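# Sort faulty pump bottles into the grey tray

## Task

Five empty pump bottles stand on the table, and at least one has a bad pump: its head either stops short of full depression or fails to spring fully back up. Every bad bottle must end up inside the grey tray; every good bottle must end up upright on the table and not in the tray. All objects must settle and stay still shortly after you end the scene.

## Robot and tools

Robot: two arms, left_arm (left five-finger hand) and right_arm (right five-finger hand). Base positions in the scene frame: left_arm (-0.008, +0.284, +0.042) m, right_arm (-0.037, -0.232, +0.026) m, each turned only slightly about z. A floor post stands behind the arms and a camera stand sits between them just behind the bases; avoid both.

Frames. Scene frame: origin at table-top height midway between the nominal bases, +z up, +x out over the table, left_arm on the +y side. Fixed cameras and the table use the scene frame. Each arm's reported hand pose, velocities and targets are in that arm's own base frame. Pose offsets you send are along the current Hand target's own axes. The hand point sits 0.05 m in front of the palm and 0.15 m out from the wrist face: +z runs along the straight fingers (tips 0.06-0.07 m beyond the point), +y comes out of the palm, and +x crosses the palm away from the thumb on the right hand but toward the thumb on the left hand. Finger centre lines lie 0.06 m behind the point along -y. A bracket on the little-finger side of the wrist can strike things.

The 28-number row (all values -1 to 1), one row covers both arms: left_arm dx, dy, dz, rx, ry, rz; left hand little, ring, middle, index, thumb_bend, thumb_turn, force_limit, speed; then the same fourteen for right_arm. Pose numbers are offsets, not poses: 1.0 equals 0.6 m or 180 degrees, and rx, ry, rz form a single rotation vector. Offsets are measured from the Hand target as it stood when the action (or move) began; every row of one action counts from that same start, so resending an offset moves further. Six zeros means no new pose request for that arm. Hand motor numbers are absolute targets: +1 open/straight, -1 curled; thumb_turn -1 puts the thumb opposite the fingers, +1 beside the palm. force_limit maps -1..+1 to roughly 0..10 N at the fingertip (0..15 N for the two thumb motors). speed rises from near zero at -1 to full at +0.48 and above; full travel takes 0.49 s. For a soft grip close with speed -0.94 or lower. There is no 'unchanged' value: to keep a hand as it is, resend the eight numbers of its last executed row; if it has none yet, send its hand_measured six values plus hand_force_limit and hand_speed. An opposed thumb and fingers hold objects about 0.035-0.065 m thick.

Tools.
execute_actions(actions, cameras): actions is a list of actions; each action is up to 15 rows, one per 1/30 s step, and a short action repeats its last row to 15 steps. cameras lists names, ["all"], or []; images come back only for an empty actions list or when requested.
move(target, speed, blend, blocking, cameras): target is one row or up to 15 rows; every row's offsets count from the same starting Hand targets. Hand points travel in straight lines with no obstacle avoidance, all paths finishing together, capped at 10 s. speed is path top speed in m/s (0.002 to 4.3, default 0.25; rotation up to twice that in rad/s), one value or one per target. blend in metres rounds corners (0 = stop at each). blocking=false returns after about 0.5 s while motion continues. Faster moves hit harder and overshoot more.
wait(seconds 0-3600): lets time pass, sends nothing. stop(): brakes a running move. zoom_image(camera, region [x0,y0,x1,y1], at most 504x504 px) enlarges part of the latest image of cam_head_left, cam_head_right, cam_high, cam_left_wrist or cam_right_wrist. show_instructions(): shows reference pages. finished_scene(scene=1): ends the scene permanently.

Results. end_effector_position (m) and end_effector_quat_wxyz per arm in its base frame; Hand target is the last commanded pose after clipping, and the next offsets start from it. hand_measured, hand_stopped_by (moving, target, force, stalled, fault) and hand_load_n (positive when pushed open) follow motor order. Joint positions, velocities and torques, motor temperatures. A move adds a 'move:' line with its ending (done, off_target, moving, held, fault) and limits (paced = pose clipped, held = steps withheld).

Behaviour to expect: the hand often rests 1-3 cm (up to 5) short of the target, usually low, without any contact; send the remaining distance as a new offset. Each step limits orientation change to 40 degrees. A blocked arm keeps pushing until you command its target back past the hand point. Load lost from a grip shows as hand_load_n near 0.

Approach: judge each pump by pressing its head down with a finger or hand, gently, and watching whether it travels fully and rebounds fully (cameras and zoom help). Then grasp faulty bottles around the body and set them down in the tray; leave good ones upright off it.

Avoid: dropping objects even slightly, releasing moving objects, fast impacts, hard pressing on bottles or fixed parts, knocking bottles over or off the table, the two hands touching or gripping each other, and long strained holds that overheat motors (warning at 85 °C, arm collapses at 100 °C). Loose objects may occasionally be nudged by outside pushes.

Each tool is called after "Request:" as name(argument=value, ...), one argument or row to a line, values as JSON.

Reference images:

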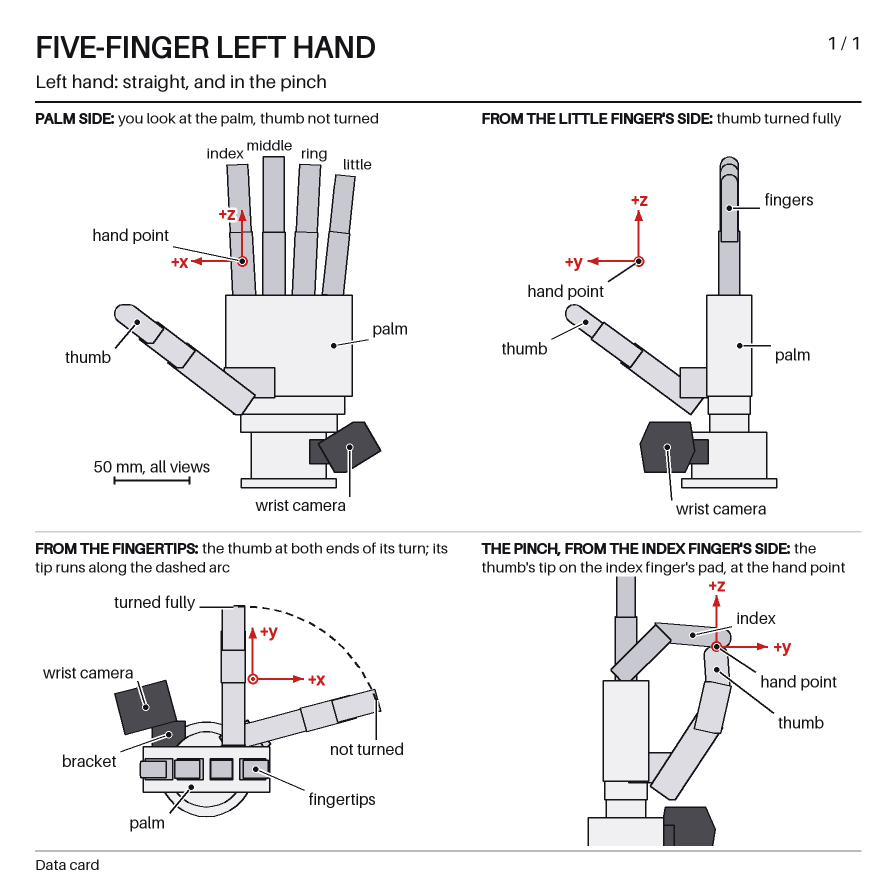

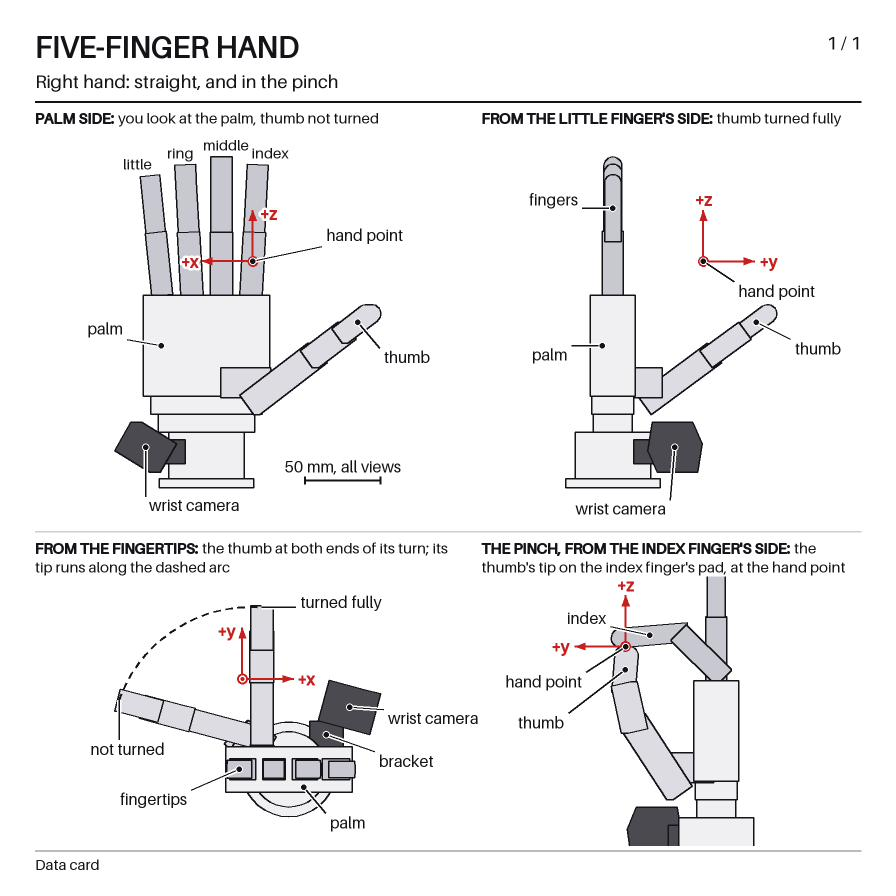

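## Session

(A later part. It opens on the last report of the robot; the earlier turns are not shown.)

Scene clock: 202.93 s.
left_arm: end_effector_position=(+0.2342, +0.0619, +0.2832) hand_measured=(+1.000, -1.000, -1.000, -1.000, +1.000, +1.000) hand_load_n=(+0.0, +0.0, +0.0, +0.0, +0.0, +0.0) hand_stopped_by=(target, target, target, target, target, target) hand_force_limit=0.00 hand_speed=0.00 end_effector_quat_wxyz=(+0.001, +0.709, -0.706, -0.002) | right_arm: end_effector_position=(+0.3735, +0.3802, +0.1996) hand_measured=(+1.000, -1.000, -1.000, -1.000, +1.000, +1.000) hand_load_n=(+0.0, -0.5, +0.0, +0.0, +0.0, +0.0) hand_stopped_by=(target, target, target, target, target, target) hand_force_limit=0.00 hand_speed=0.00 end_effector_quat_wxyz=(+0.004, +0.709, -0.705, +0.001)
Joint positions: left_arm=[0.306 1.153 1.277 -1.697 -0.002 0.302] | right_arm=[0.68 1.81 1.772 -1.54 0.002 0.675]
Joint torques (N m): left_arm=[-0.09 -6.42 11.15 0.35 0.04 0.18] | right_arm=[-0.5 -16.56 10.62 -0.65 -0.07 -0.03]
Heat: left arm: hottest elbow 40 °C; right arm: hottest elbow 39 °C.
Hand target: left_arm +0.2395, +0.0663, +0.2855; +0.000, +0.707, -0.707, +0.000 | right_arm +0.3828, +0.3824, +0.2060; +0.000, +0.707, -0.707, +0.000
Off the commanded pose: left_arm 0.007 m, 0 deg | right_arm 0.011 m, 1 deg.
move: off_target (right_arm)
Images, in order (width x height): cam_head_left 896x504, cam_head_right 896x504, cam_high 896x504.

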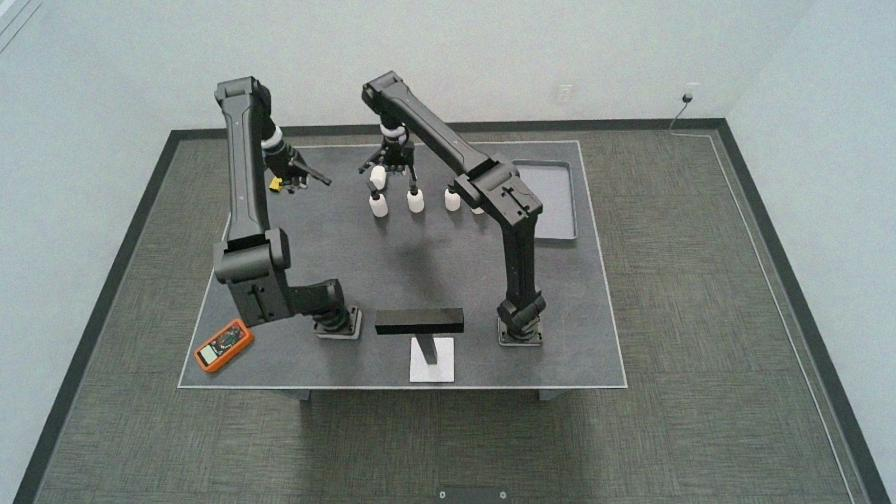

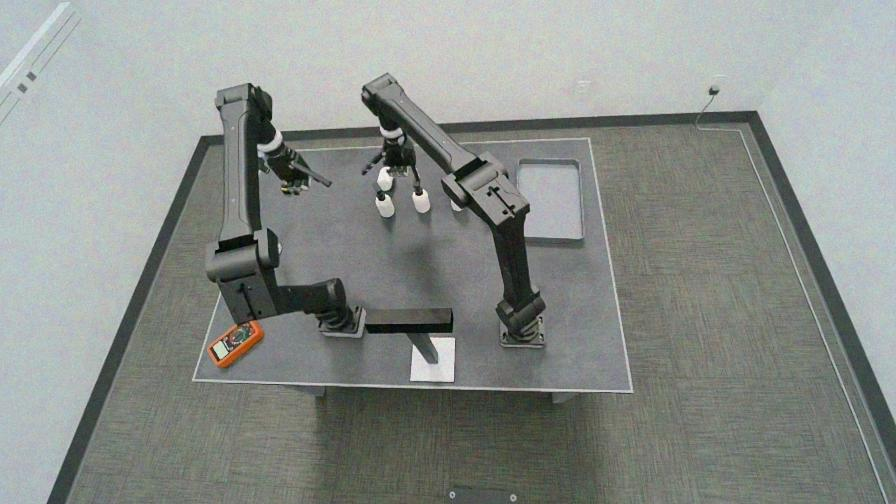

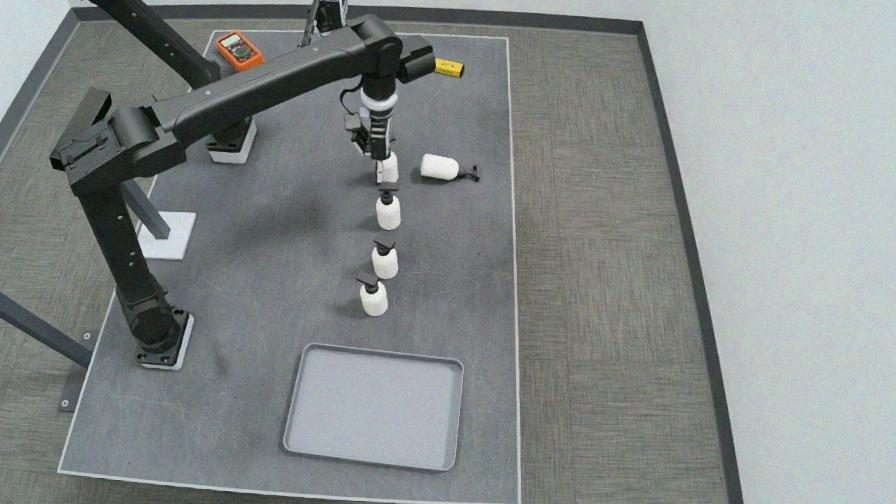

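Request:
move(
  target=[
    [0,0,0,0,0,0,1,-1,-1,-1,1,1,0,0, 0,0,-0.083,0,0,0,1,-1,-1,-1,1,1,0,0],
    [0,0,0,0,0,0,-1,-1,-1,1,1,1,0,0, 0.6,0.133,-0.083,0,0,0,1,-1,-1,-1,1,1,0,0],
    [0.2122,-0.17,0.106,0,0,0,-1,-1,-1,1,1,1,0,0, 0.6,0.133,-0.083,0,0,0,1,-1,-1,-1,1,1,0,0],
  ],
  cameras=["cam_high","cam_head_left","cam_head_right"],
  speed=0.2,
)

Request:
zoom_image(
  camera="cam_high",
  region=[340, 100, 440, 190],
)

Request:
zoom_image(
  camera="cam_head_left",
  region=[355, 160, 395, 200],
)

Request:
zoom_image(
  camera="cam_head_right",
  region=[360, 165, 400, 205],
)

Scene clock: 211.07 s.
left_arm: end_effector_position=(+0.3244, -0.0572, +0.2128) hand_measured=(-1.000, -1.000, -1.000, +1.000, +1.000, +1.000) hand_load_n=(+0.0, +0.0, +0.0, +0.0, +0.0, +0.0) hand_stopped_by=(target, target, target, target, target, target) hand_force_limit=0.00 hand_speed=0.00 end_effector_quat_wxyz=(+0.014, +0.705, -0.709, -0.014) | right_arm: end_effector_position=(+0.3017, +0.0265, +0.2512) hand_measured=(+1.000, -1.000, -1.000, -1.000, +1.000, +1.000) hand_load_n=(-0.5, +0.0, +0.0, +0.0, +0.0, +0.0) hand_stopped_by=(target, target, target, target, target, target) hand_force_limit=0.00 hand_speed=0.00 end_effector_quat_wxyz=(+0.010, +0.709, -0.705, -0.008)
Joint positions: left_arm=[-0.067 1.378 1.282 -1.514 0.002 -0.062] | right_arm=[-0.008 1.303 1.313 -1.607 0.003 -0.014]
Joint torques (N m): left_arm=[-1.26 -10.05 13.37 0.61 -0.06 -0.06] | right_arm=[-0.97 -10.52 7.8 0.23 -0.07 -0.08]
Heat: left arm: hottest elbow 40 °C; right arm: hottest elbow 40 °C.
Hand target: left_arm +0.3416, -0.0607, +0.2216; +0.000, +0.707, -0.707, -0.001 | right_arm +0.3029, +0.0224, +0.2555; +0.000, +0.707, -0.707, +0.000
Off the commanded pose: left_arm 0.020 m, 2 deg | right_arm 0.006 m, 2 deg.
move: off_target (left_arm)
Images, in order (width x height): cam_head_left 896x504, cam_head_right 896x504, cam_high 896x504.

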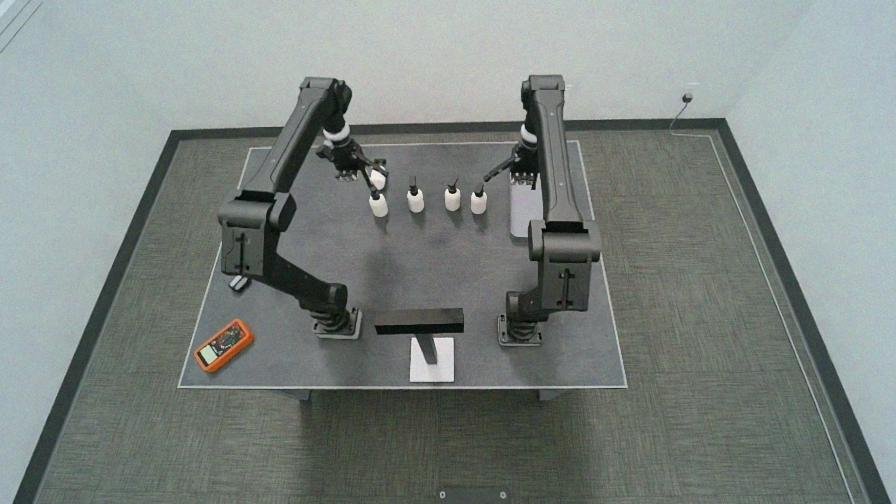

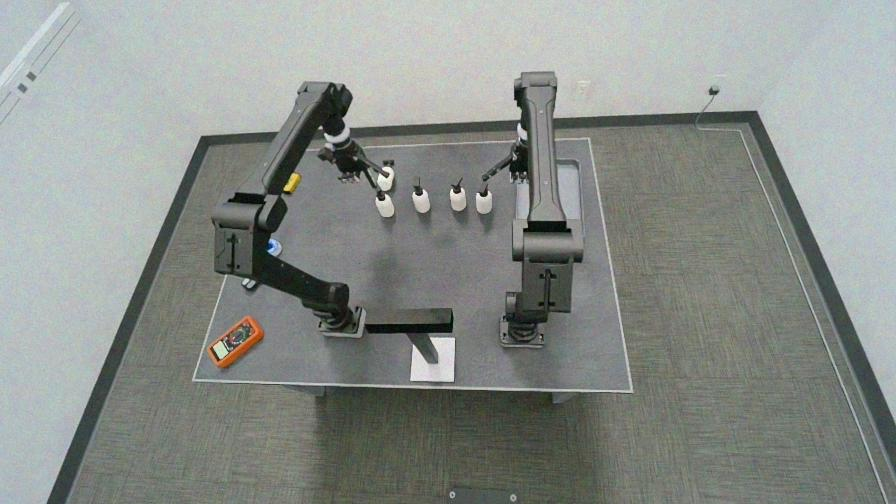

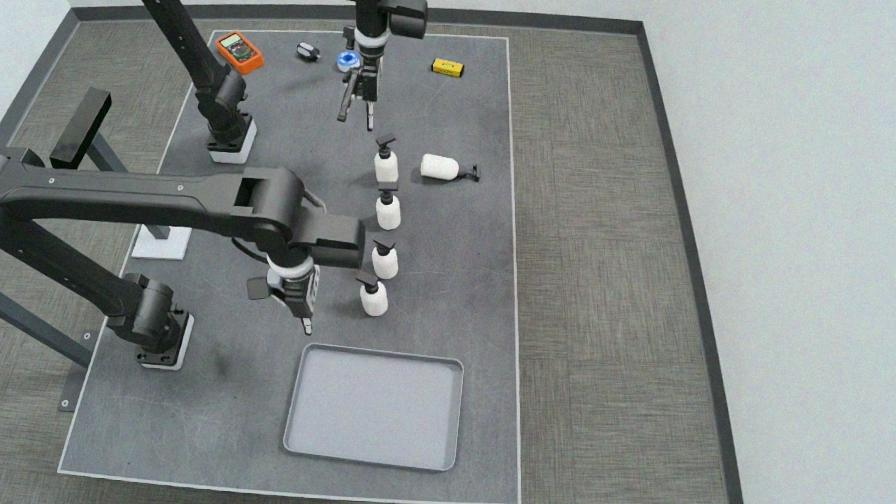

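Scaled by 5.040 from the camera's image (finer frame: 1280x720).

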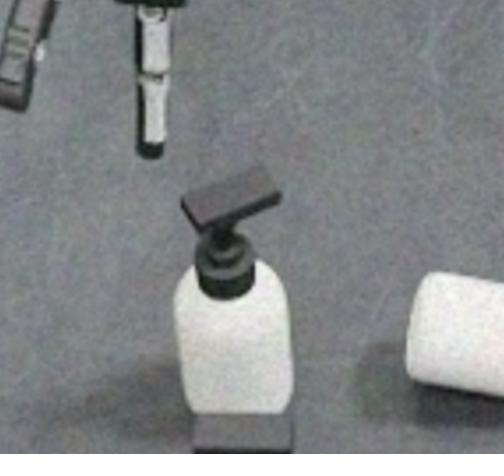

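Scaled by 12.600 from the camera's image (finer frame: 1280x720).

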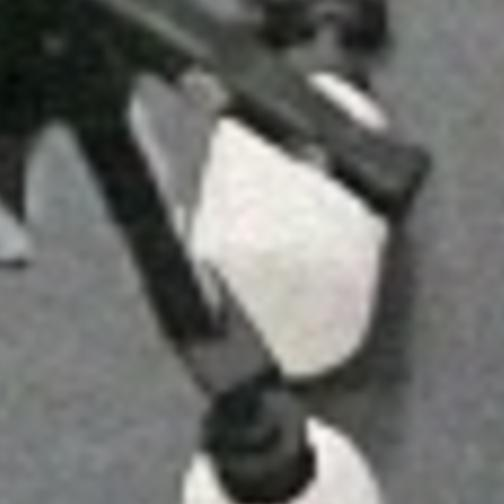

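Scaled by 12.600 from the camera's image (finer frame: 1280x720).

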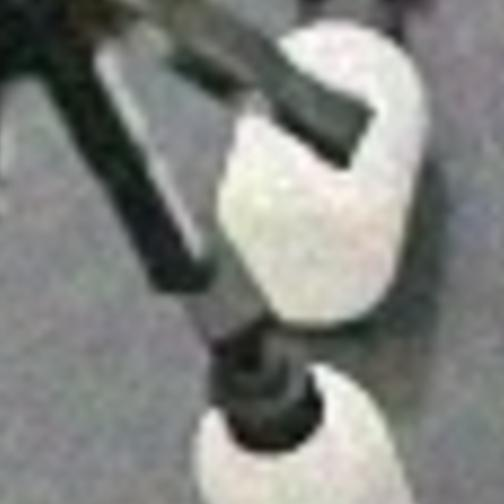

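Request:
move(
  target=[0,-0.0107,0.0527,0,0,0,-1,-1,-1,1,1,1,0,0, 0,0,0,0,0,0,1,-1,-1,-1,1,1,0,0],
  cameras=["cam_high","cam_head_left","cam_head_right"],
  speed=0.08,
)

Request:
zoom_image(
  camera="cam_high",
  region=[340, 100, 440, 190],
)

Request:
zoom_image(
  camera="cam_head_left",
  region=[355, 160, 395, 200],
)

Scene clock: 219.07 s.
left_arm: end_effector_position=(+0.3478, -0.0587, +0.2008) hand_measured=(-1.000, -1.000, -1.000, +1.000, +1.000, +1.000) hand_load_n=(+0.0, +0.0, +0.0, +0.0, +0.0, +0.0) hand_stopped_by=(target, target, target, target, target, target) hand_force_limit=0.00 hand_speed=0.00 end_effector_quat_wxyz=(-0.006, +0.706, -0.709, +0.008) | right_arm: end_effector_position=(+0.3017, +0.0265, +0.2512) hand_measured=(+1.000, -1.000, -1.000, -1.000, +1.000, +1.000) hand_load_n=(+0.0, +0.5, +0.0, +0.0, +0.0, +0.0) hand_stopped_by=(target, target, target, target, target, target) hand_force_limit=0.00 hand_speed=0.00 end_effector_quat_wxyz=(+0.010, +0.709, -0.705, -0.008)
Joint positions: left_arm=[-0.067 1.401 1.282 -1.433 0.001 -0.063] | right_arm=[-0.008 1.303 1.313 -1.607 0.003 -0.014]
Joint torques (N m): left_arm=[-1.14 -10.11 8.27 0.75 -0.06 -0.07] | right_arm=[-0.97 -10.52 7.82 0.23 -0.07 -0.08]
Heat: left arm: hottest elbow 41 °C; right arm: hottest elbow 39 °C.
Hand target: left_arm +0.3480, -0.0607, +0.1900; +0.000, +0.707, -0.707, -0.001 | right_arm +0.3029, +0.0224, +0.2555; +0.000, +0.707, -0.707, +0.000
Off the commanded pose: left_arm 0.011 m, 1 deg | right_arm 0.006 m, 2 deg.
move: off_target (left_arm)
Images, in order (width x height): cam_head_left 896x504, cam_head_right 896x504, cam_high 896x504.

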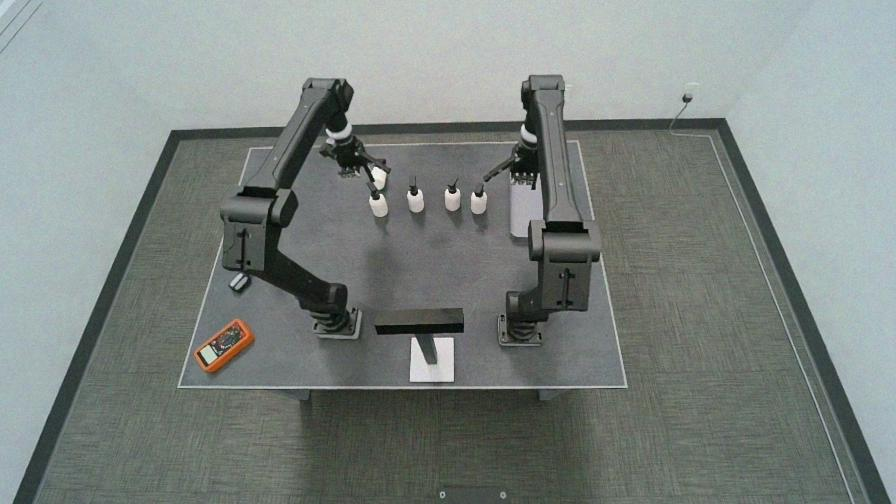

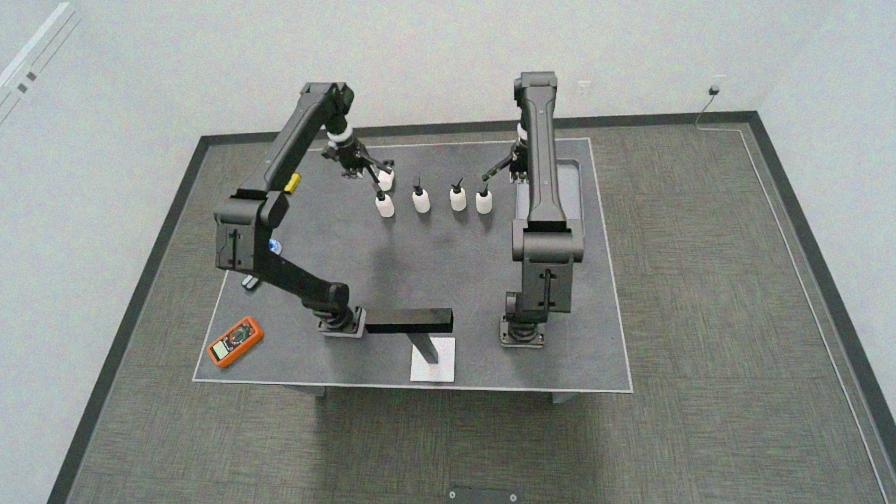

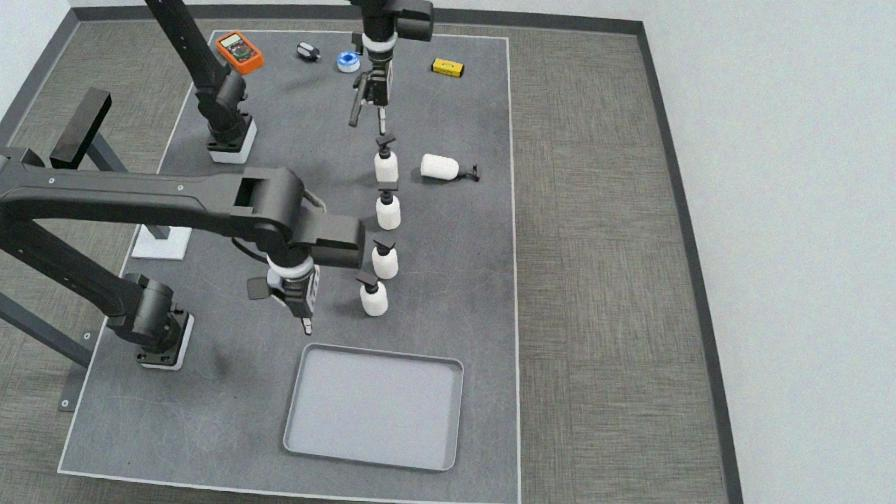

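Scaled by 5.040 from the camera's image (finer frame: 1280x720).

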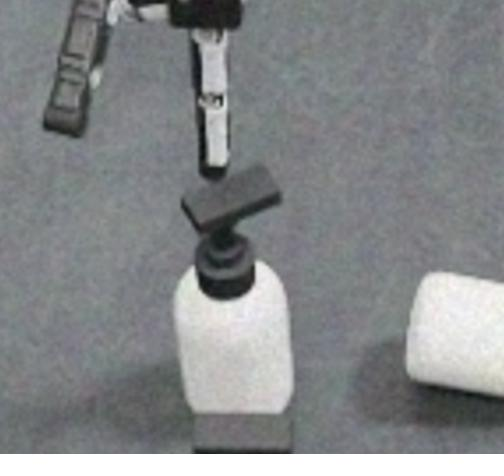

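Scaled by 12.600 from the camera's image (finer frame: 1280x720).

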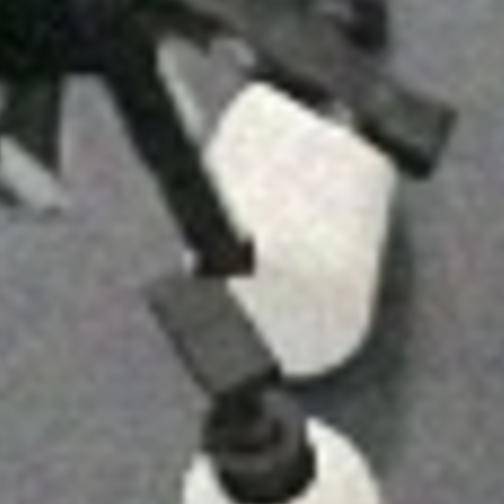

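Request:
move(
  target=[-0.005,0,0.025,0,0,0,-1,-1,-1,1,1,1,0,0, 0,0,0,0,0,0,1,-1,-1,-1,1,1,0,0],
  cameras=["cam_high","cam_head_left"],
  speed=0.06,
)

Request:
zoom_image(
  camera="cam_high",
  region=[340, 100, 440, 190],
)

Request:
zoom_image(
  camera="cam_head_left",
  region=[355, 160, 395, 200],
)

Scene clock: 222.73 s.
left_arm: end_effector_position=(+0.3474, -0.0587, +0.1853) hand_measured=(-1.000, -1.000, -1.000, +1.000, +1.000, +1.000) hand_load_n=(+0.0, +0.0, +0.0, +0.0, +0.0, +0.0) hand_stopped_by=(target, target, target, target, target, target) hand_force_limit=0.00 hand_speed=0.00 end_effector_quat_wxyz=(-0.005, +0.706, -0.709, +0.007) | right_arm: end_effector_position=(+0.3017, +0.0265, +0.2512) hand_measured=(+1.000, -1.000, -1.000, -1.000, +1.000, +1.000) hand_load_n=(+0.0, +0.0, +0.0, +0.0, +0.0, +0.0) hand_stopped_by=(target, target, target, target, target, target) hand_force_limit=0.00 hand_speed=0.00 end_effector_quat_wxyz=(+0.010, +0.709, -0.705, -0.008)
Joint positions: left_arm=[-0.067 1.406 1.246 -1.393 0.001 -0.063] | right_arm=[-0.008 1.303 1.313 -1.607 0.003 -0.014]
Joint torques (N m): left_arm=[-0.56 -10.11 8.38 0.77 -0.06 0.02] | right_arm=[-0.97 -10.52 7.8 0.24 -0.07 -0.08]
Heat: left arm: hottest elbow 40 °C; right arm: hottest elbow 39 °C.
Hand target: left_arm +0.3480, -0.0577, +0.1750; +0.000, +0.707, -0.707, -0.001 | right_arm +0.3029, +0.0224, +0.2555; +0.000, +0.707, -0.707, +0.000
Off the commanded pose: left_arm 0.010 m, 1 deg | right_arm 0.006 m, 2 deg.
move: done
Images, in order (width x height): cam_head_left 896x504, cam_high 896x504.

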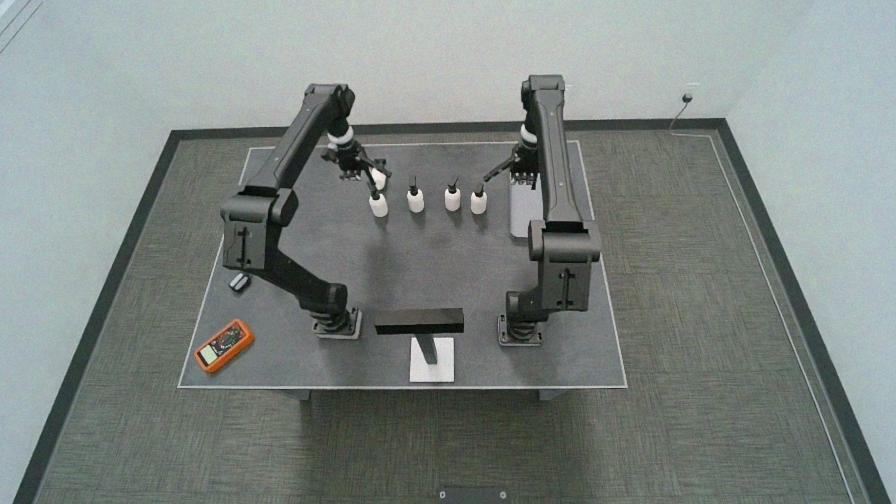

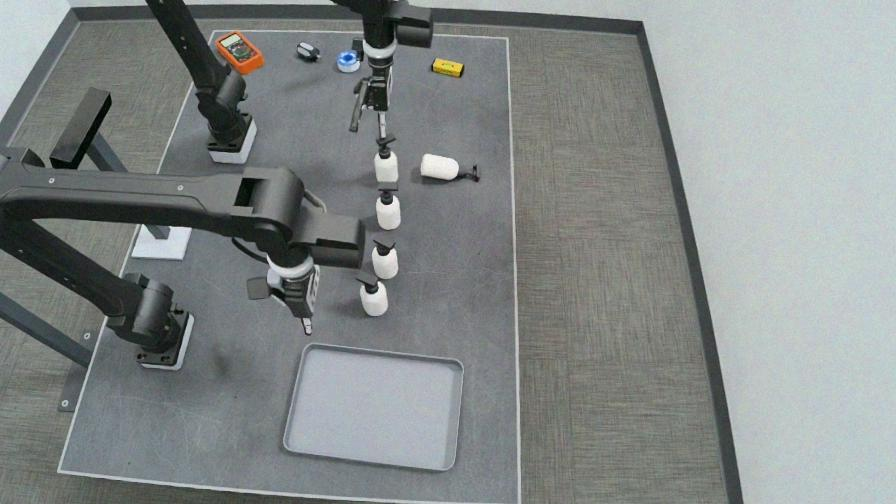

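Scaled by 5.040 from the camera's image (finer frame: 1280x720).

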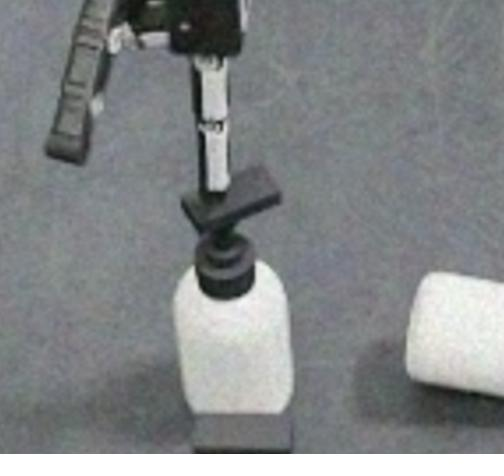

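Scaled by 12.600 from the camera's image (finer frame: 1280x720).

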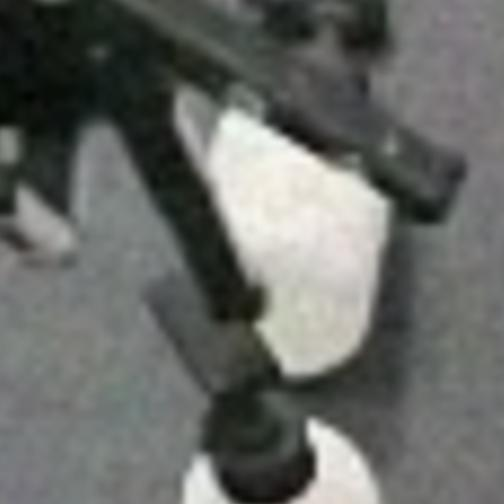

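Request:
move(
  target=[0,0,0.0167,0,0,0,-1,-1,-1,1,1,1,0,0, 0,0,0,0,0,0,1,-1,-1,-1,1,1,0,0],
  cameras=[],
  speed=0.05,
)

Request:
move(
  target=[0,0,0.0167,0,0,0,-1,-1,-1,1,1,1,0,0, 0,0,0,0,0,0,1,-1,-1,-1,1,1,0,0],
  cameras=["cam_high","cam_head_left"],
  speed=0.05,
)

Request:
zoom_image(
  camera="cam_high",
  region=[340, 100, 440, 190],
)

Request:
zoom_image(
  camera="cam_head_left",
  region=[355, 160, 395, 200],
)

Scene clock: 224.77 s.
left_arm: end_effector_position=(+0.3476, -0.0587, +0.1753) hand_measured=(-1.000, -1.000, -1.000, +1.000, +1.000, +1.000) hand_load_n=(+0.0, +0.0, +0.0, +0.0, +0.0, +0.0) hand_stopped_by=(target, target, target, target, target, target) hand_force_limit=0.00 hand_speed=0.00 end_effector_quat_wxyz=(-0.005, +0.706, -0.709, +0.007) | right_arm: end_effector_position=(+0.3017, +0.0265, +0.2512) hand_measured=(+1.000, -1.000, -1.000, -1.000, +1.000, +1.000) hand_load_n=(+0.0, +0.0, +0.0, +0.0, +0.0, +0.5) hand_stopped_by=(target, target, target, target, target, target) hand_force_limit=0.00 hand_speed=0.00 end_effector_quat_wxyz=(+0.010, +0.709, -0.705, -0.008)
Joint positions: left_arm=[-0.067 1.411 1.225 -1.367 0.001 -0.063] | right_arm=[-0.008 1.303 1.313 -1.607 0.003 -0.014]
Joint torques (N m): left_arm=[-0.62 -10.05 8.31 0.73 -0.06 0.02] | right_arm=[-0.97 -10.52 7.82 0.23 -0.07 -0.08]
Heat: left arm: hottest elbow 40 °C; right arm: hottest elbow 39 °C.
Hand target: left_arm +0.3479, -0.0577, +0.1650; +0.000, +0.707, -0.707, -0.001 | right_arm +0.3029, +0.0224, +0.2555; +0.000, +0.707, -0.707, +0.000
Off the commanded pose: left_arm 0.010 m, 1 deg | right_arm 0.006 m, 2 deg.
move: done

Scene clock: 225.43 s.
left_arm: end_effector_position=(+0.3518, -0.0593, +0.1728) hand_measured=(-1.000, -1.000, -1.000, +1.000, +1.000, +1.000) hand_load_n=(+0.0, +0.0, +0.0, -1.5, +0.0, +0.0) hand_stopped_by=(target, target, target, target, target, target) hand_force_limit=0.00 hand_speed=0.00 end_effector_quat_wxyz=(-0.011, +0.705, -0.709, +0.014) | right_arm: end_effector_position=(+0.3017, +0.0265, +0.2512) hand_measured=(+1.000, -1.000, -1.000, -1.000, +1.000, +1.000) hand_load_n=(+0.0, +0.5, +0.0, +0.0, +0.0, +0.0) hand_stopped_by=(target, target, target, target, target, target) hand_force_limit=0.00 hand_speed=0.00 end_effector_quat_wxyz=(+0.010, +0.709, -0.705, -0.008)
Joint positions: left_arm=[-0.067 1.411 1.22 -1.345 0.003 -0.063] | right_arm=[-0.008 1.303 1.313 -1.607 0.003 -0.014]
Joint torques (N m): left_arm=[-0.73 -9.64 6.9 0.95 -0.11 0.02] | right_arm=[-0.97 -10.46 7.82 0.23 -0.07 -0.08]
Heat: left arm: hottest elbow 40 °C; right arm: hottest elbow 39 °C.
Hand target: left_arm +0.3481, -0.0577, +0.1550; +0.000, +0.707, -0.707, +0.000 | right_arm +0.3029, +0.0224, +0.2555; +0.000, +0.707, -0.707, +0.000
Off the commanded pose: left_arm 0.018 m, 2 deg | right_arm 0.006 m, 2 deg.
move: off_target (left_arm)
Images, in order (width x height): cam_head_left 896x504, cam_high 896x504.

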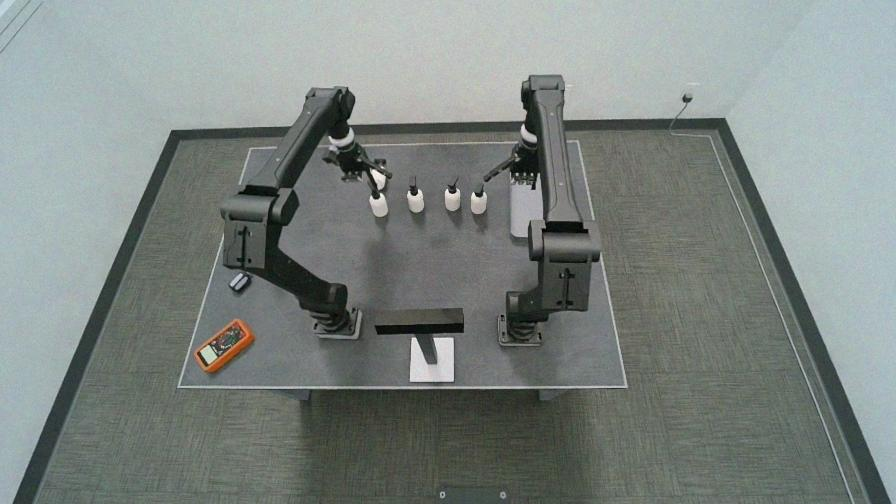

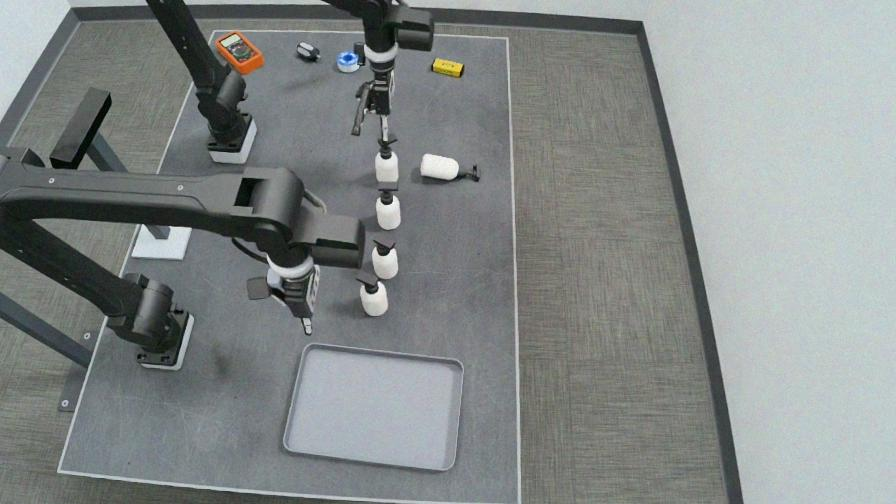

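Scaled by 5.040 from the camera's image (finer frame: 1280x720).

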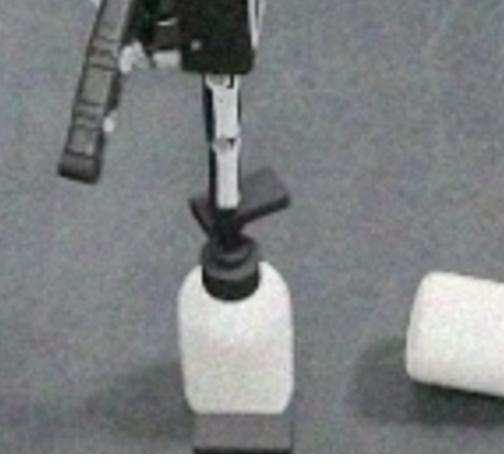

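Scaled by 12.600 from the camera's image (finer frame: 1280x720).

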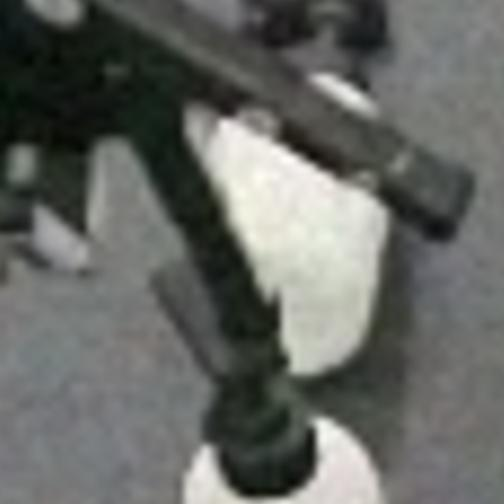

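Request:
move(
  target=[
    [0,0,-0.1,0,0,0,-1,-1,-1,1,1,1,0,0, 0,0,0,0,0,0,1,-1,-1,-1,1,1,0,0],
    [-0.0267,0,-0.1,0,0,0,-1,-1,-1,1,1,1,0,0, 0,0,0,0,0,0,1,-1,-1,-1,1,1,0,0],
    [-0.0267,0.002,-0.0583,0,0,0,-1,-1,-1,1,1,1,0,0, 0,0,0,0,0,0,1,-1,-1,-1,1,1,0,0],
  ],
  cameras=["cam_high","cam_head_left"],
  speed=0.1,
)

Request:
zoom_image(
  camera="cam_high",
  region=[340, 100, 440, 190],
)

Request:
zoom_image(
  camera="cam_head_left",
  region=[355, 160, 395, 200],
)

Scene clock: 230.97 s.
left_arm: end_effector_position=(+0.3475, -0.0445, +0.1948) hand_measured=(-1.000, -1.000, -1.000, +1.000, +1.000, +1.000) hand_load_n=(+0.0, +0.0, +0.0, +0.0, +0.0, +0.0) hand_stopped_by=(target, target, target, target, target, target) hand_force_limit=0.00 hand_speed=0.00 end_effector_quat_wxyz=(-0.001, +0.709, -0.705, +0.000) | right_arm: end_effector_position=(+0.3017, +0.0265, +0.2512) hand_measured=(+1.000, -1.000, -1.000, -1.000, +1.000, +1.000) hand_load_n=(+0.0, +0.0, +0.0, +0.0, +0.0, +0.0) hand_stopped_by=(target, target, target, target, target, target) hand_force_limit=0.00 hand_speed=0.00 end_effector_quat_wxyz=(+0.010, +0.709, -0.705, -0.008)
Joint positions: left_arm=[-0.032 1.411 1.275 -1.432 -0.001 -0.039] | right_arm=[-0.008 1.303 1.313 -1.607 0.003 -0.014]
Joint torques (N m): left_arm=[-0.32 -11.63 8.35 0.68 0.01 0.18] | right_arm=[-0.97 -10.52 7.79 0.23 -0.07 -0.08]
Heat: left arm: hottest elbow 40 °C; right arm: hottest elbow 39 °C.
Hand target: left_arm +0.3468, -0.0417, +0.1899; +0.000, +0.707, -0.707, -0.001 | right_arm +0.3029, +0.0224, +0.2555; +0.000, +0.707, -0.707, +0.000
Off the commanded pose: left_arm 0.006 m, 0 deg | right_arm 0.006 m, 2 deg.
move: done
Images, in order (width x height): cam_head_left 896x504, cam_high 896x504.

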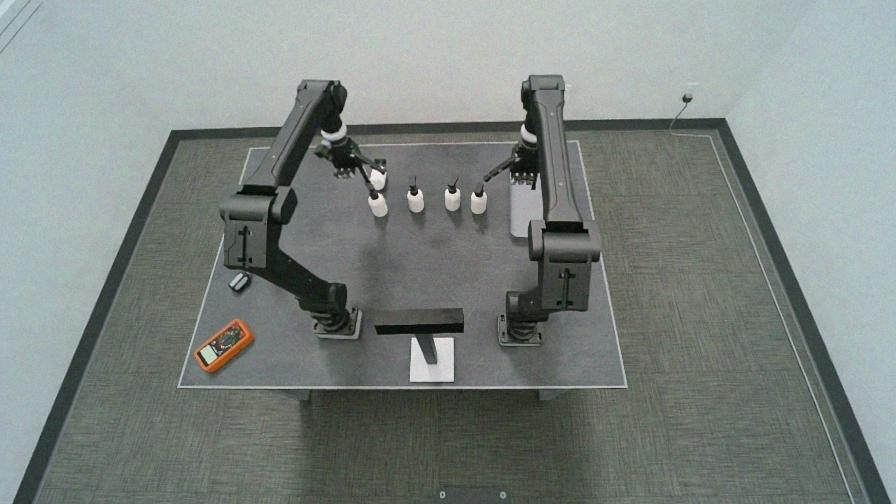

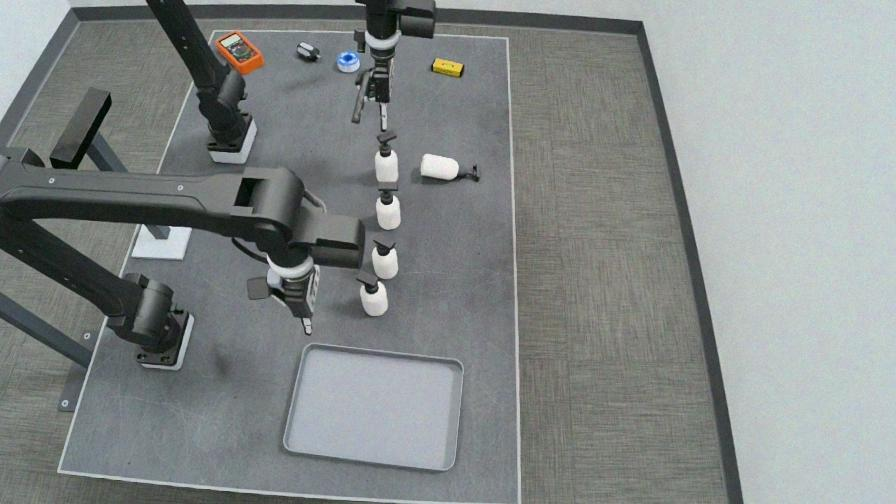

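Scaled by 5.040 from the camera's image (finer frame: 1280x720).

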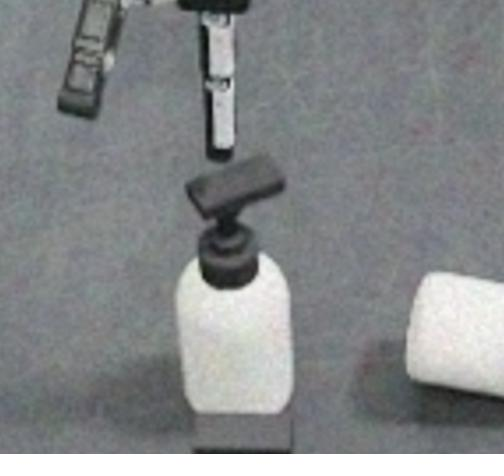

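Scaled by 12.600 from the camera's image (finer frame: 1280x720).

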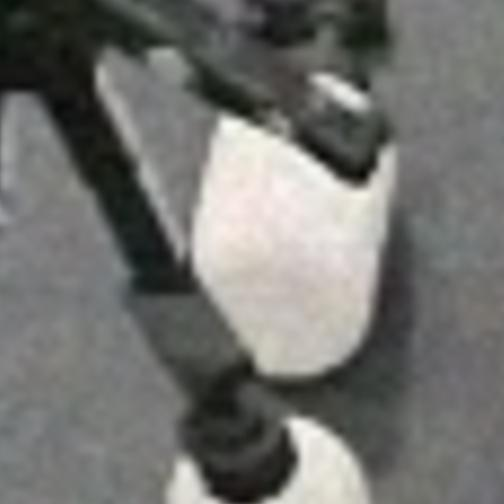

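Request:
move(
  target=[
    [0,0,-0.03,0,0,0,-1,-1,-1,1,1,1,0,0, 0,0,0,0,0,0,1,-1,-1,-1,1,1,0,0],
    [0.0255,-0.004,-0.03,0,0,0,-1,-1,-1,1,1,1,0,0, 0,0,0,0,0,0,1,-1,-1,-1,1,1,0,0],
    [0.0255,-0.004,0.0117,0,0,0,-1,-1,-1,1,1,1,0,0, 0,0,0,0,0,0,1,-1,-1,-1,1,1,0,0],
  ],
  cameras=["cam_high","cam_head_left"],
  speed=0.1,
)

Request:
zoom_image(
  camera="cam_high",
  region=[340, 100, 440, 190],
)

Request:
zoom_image(
  camera="cam_head_left",
  region=[355, 160, 395, 200],
)

Scene clock: 236.80 s.
left_arm: end_effector_position=(+0.3491, -0.0540, +0.1913) hand_measured=(-1.000, -1.000, -1.000, +1.000, +1.000, +1.000) hand_load_n=(+0.0, +0.0, +0.0, +0.0, +0.0, +0.0) hand_stopped_by=(target, target, target, target, target, target) hand_force_limit=0.00 hand_speed=0.00 end_effector_quat_wxyz=(-0.005, +0.706, -0.708, +0.004) | right_arm: end_effector_position=(+0.3017, +0.0265, +0.2512) hand_measured=(+1.000, -1.000, -1.000, -1.000, +1.000, +1.000) hand_load_n=(+0.0, +0.0, +0.0, +0.0, +0.0, -0.5) hand_stopped_by=(target, target, target, target, target, target) hand_force_limit=0.00 hand_speed=0.00 end_effector_quat_wxyz=(+0.010, +0.709, -0.705, -0.008)
Joint positions: left_arm=[-0.056 1.411 1.267 -1.414 -0.001 -0.052] | right_arm=[-0.008 1.303 1.313 -1.607 0.003 -0.014]
Joint torques (N m): left_arm=[-1.26 -10.7 8.36 0.75 0.01 -0.08] | right_arm=[-0.97 -10.52 7.8 0.23 -0.07 -0.08]
Heat: left arm: hottest elbow 41 °C; right arm: hottest elbow 39 °C.
Hand target: left_arm +0.3491, -0.0570, +0.1829; +0.000, +0.707, -0.707, -0.001 | right_arm +0.3029, +0.0224, +0.2555; +0.000, +0.707, -0.707, +0.000
Off the commanded pose: left_arm 0.009 m, 1 deg | right_arm 0.006 m, 2 deg.
move: done
Images, in order (width x height): cam_head_left 896x504, cam_high 896x504.

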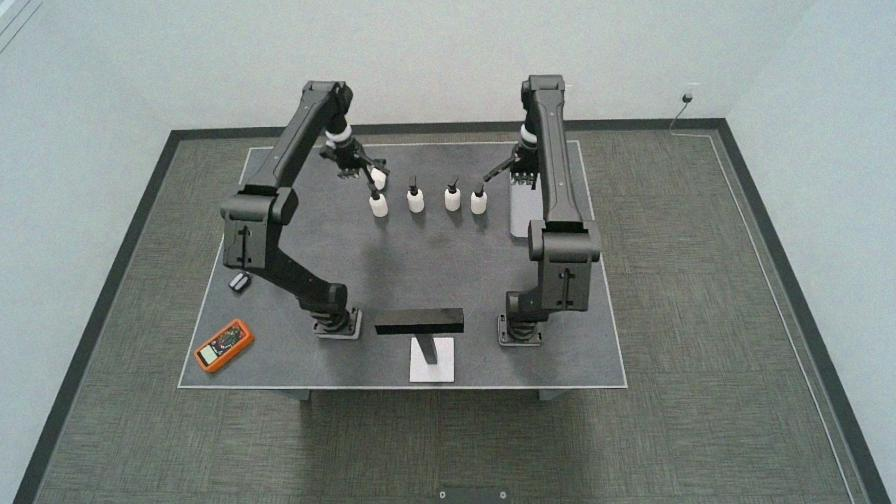

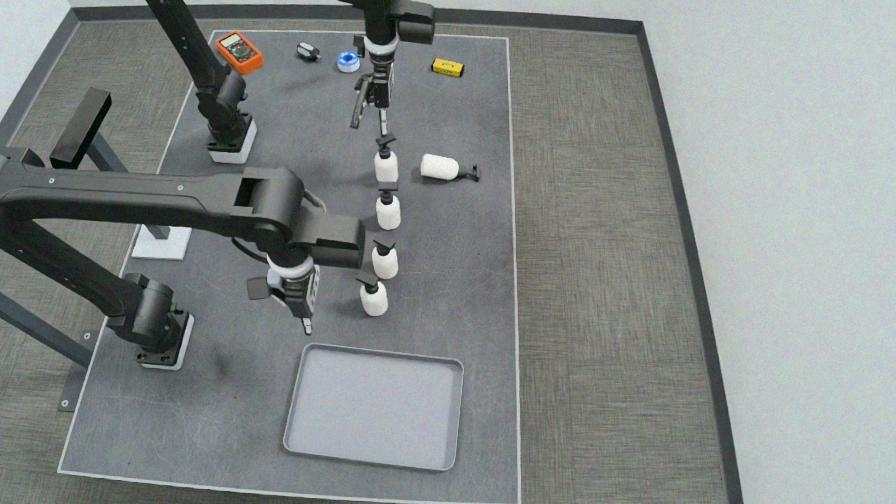

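Scaled by 5.040 from the camera's image (finer frame: 1280x720).

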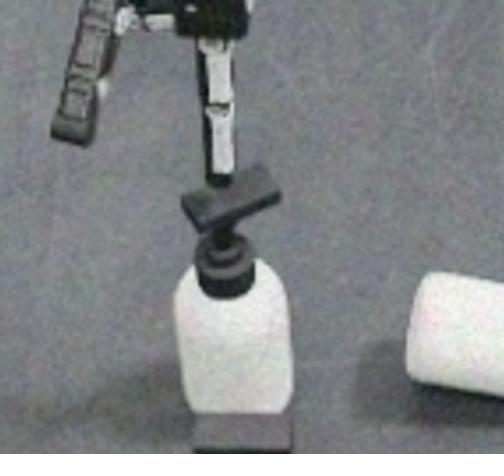

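Scaled by 12.600 from the camera's image (finer frame: 1280x720).

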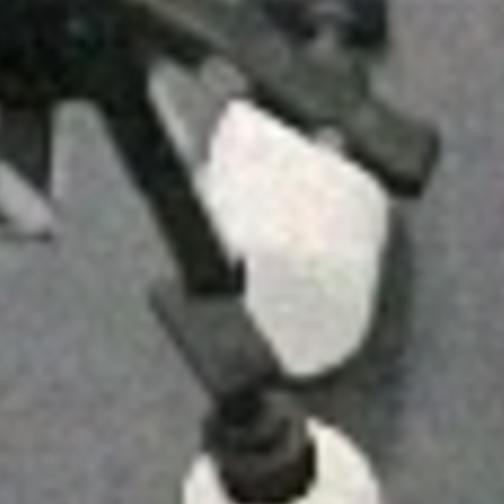

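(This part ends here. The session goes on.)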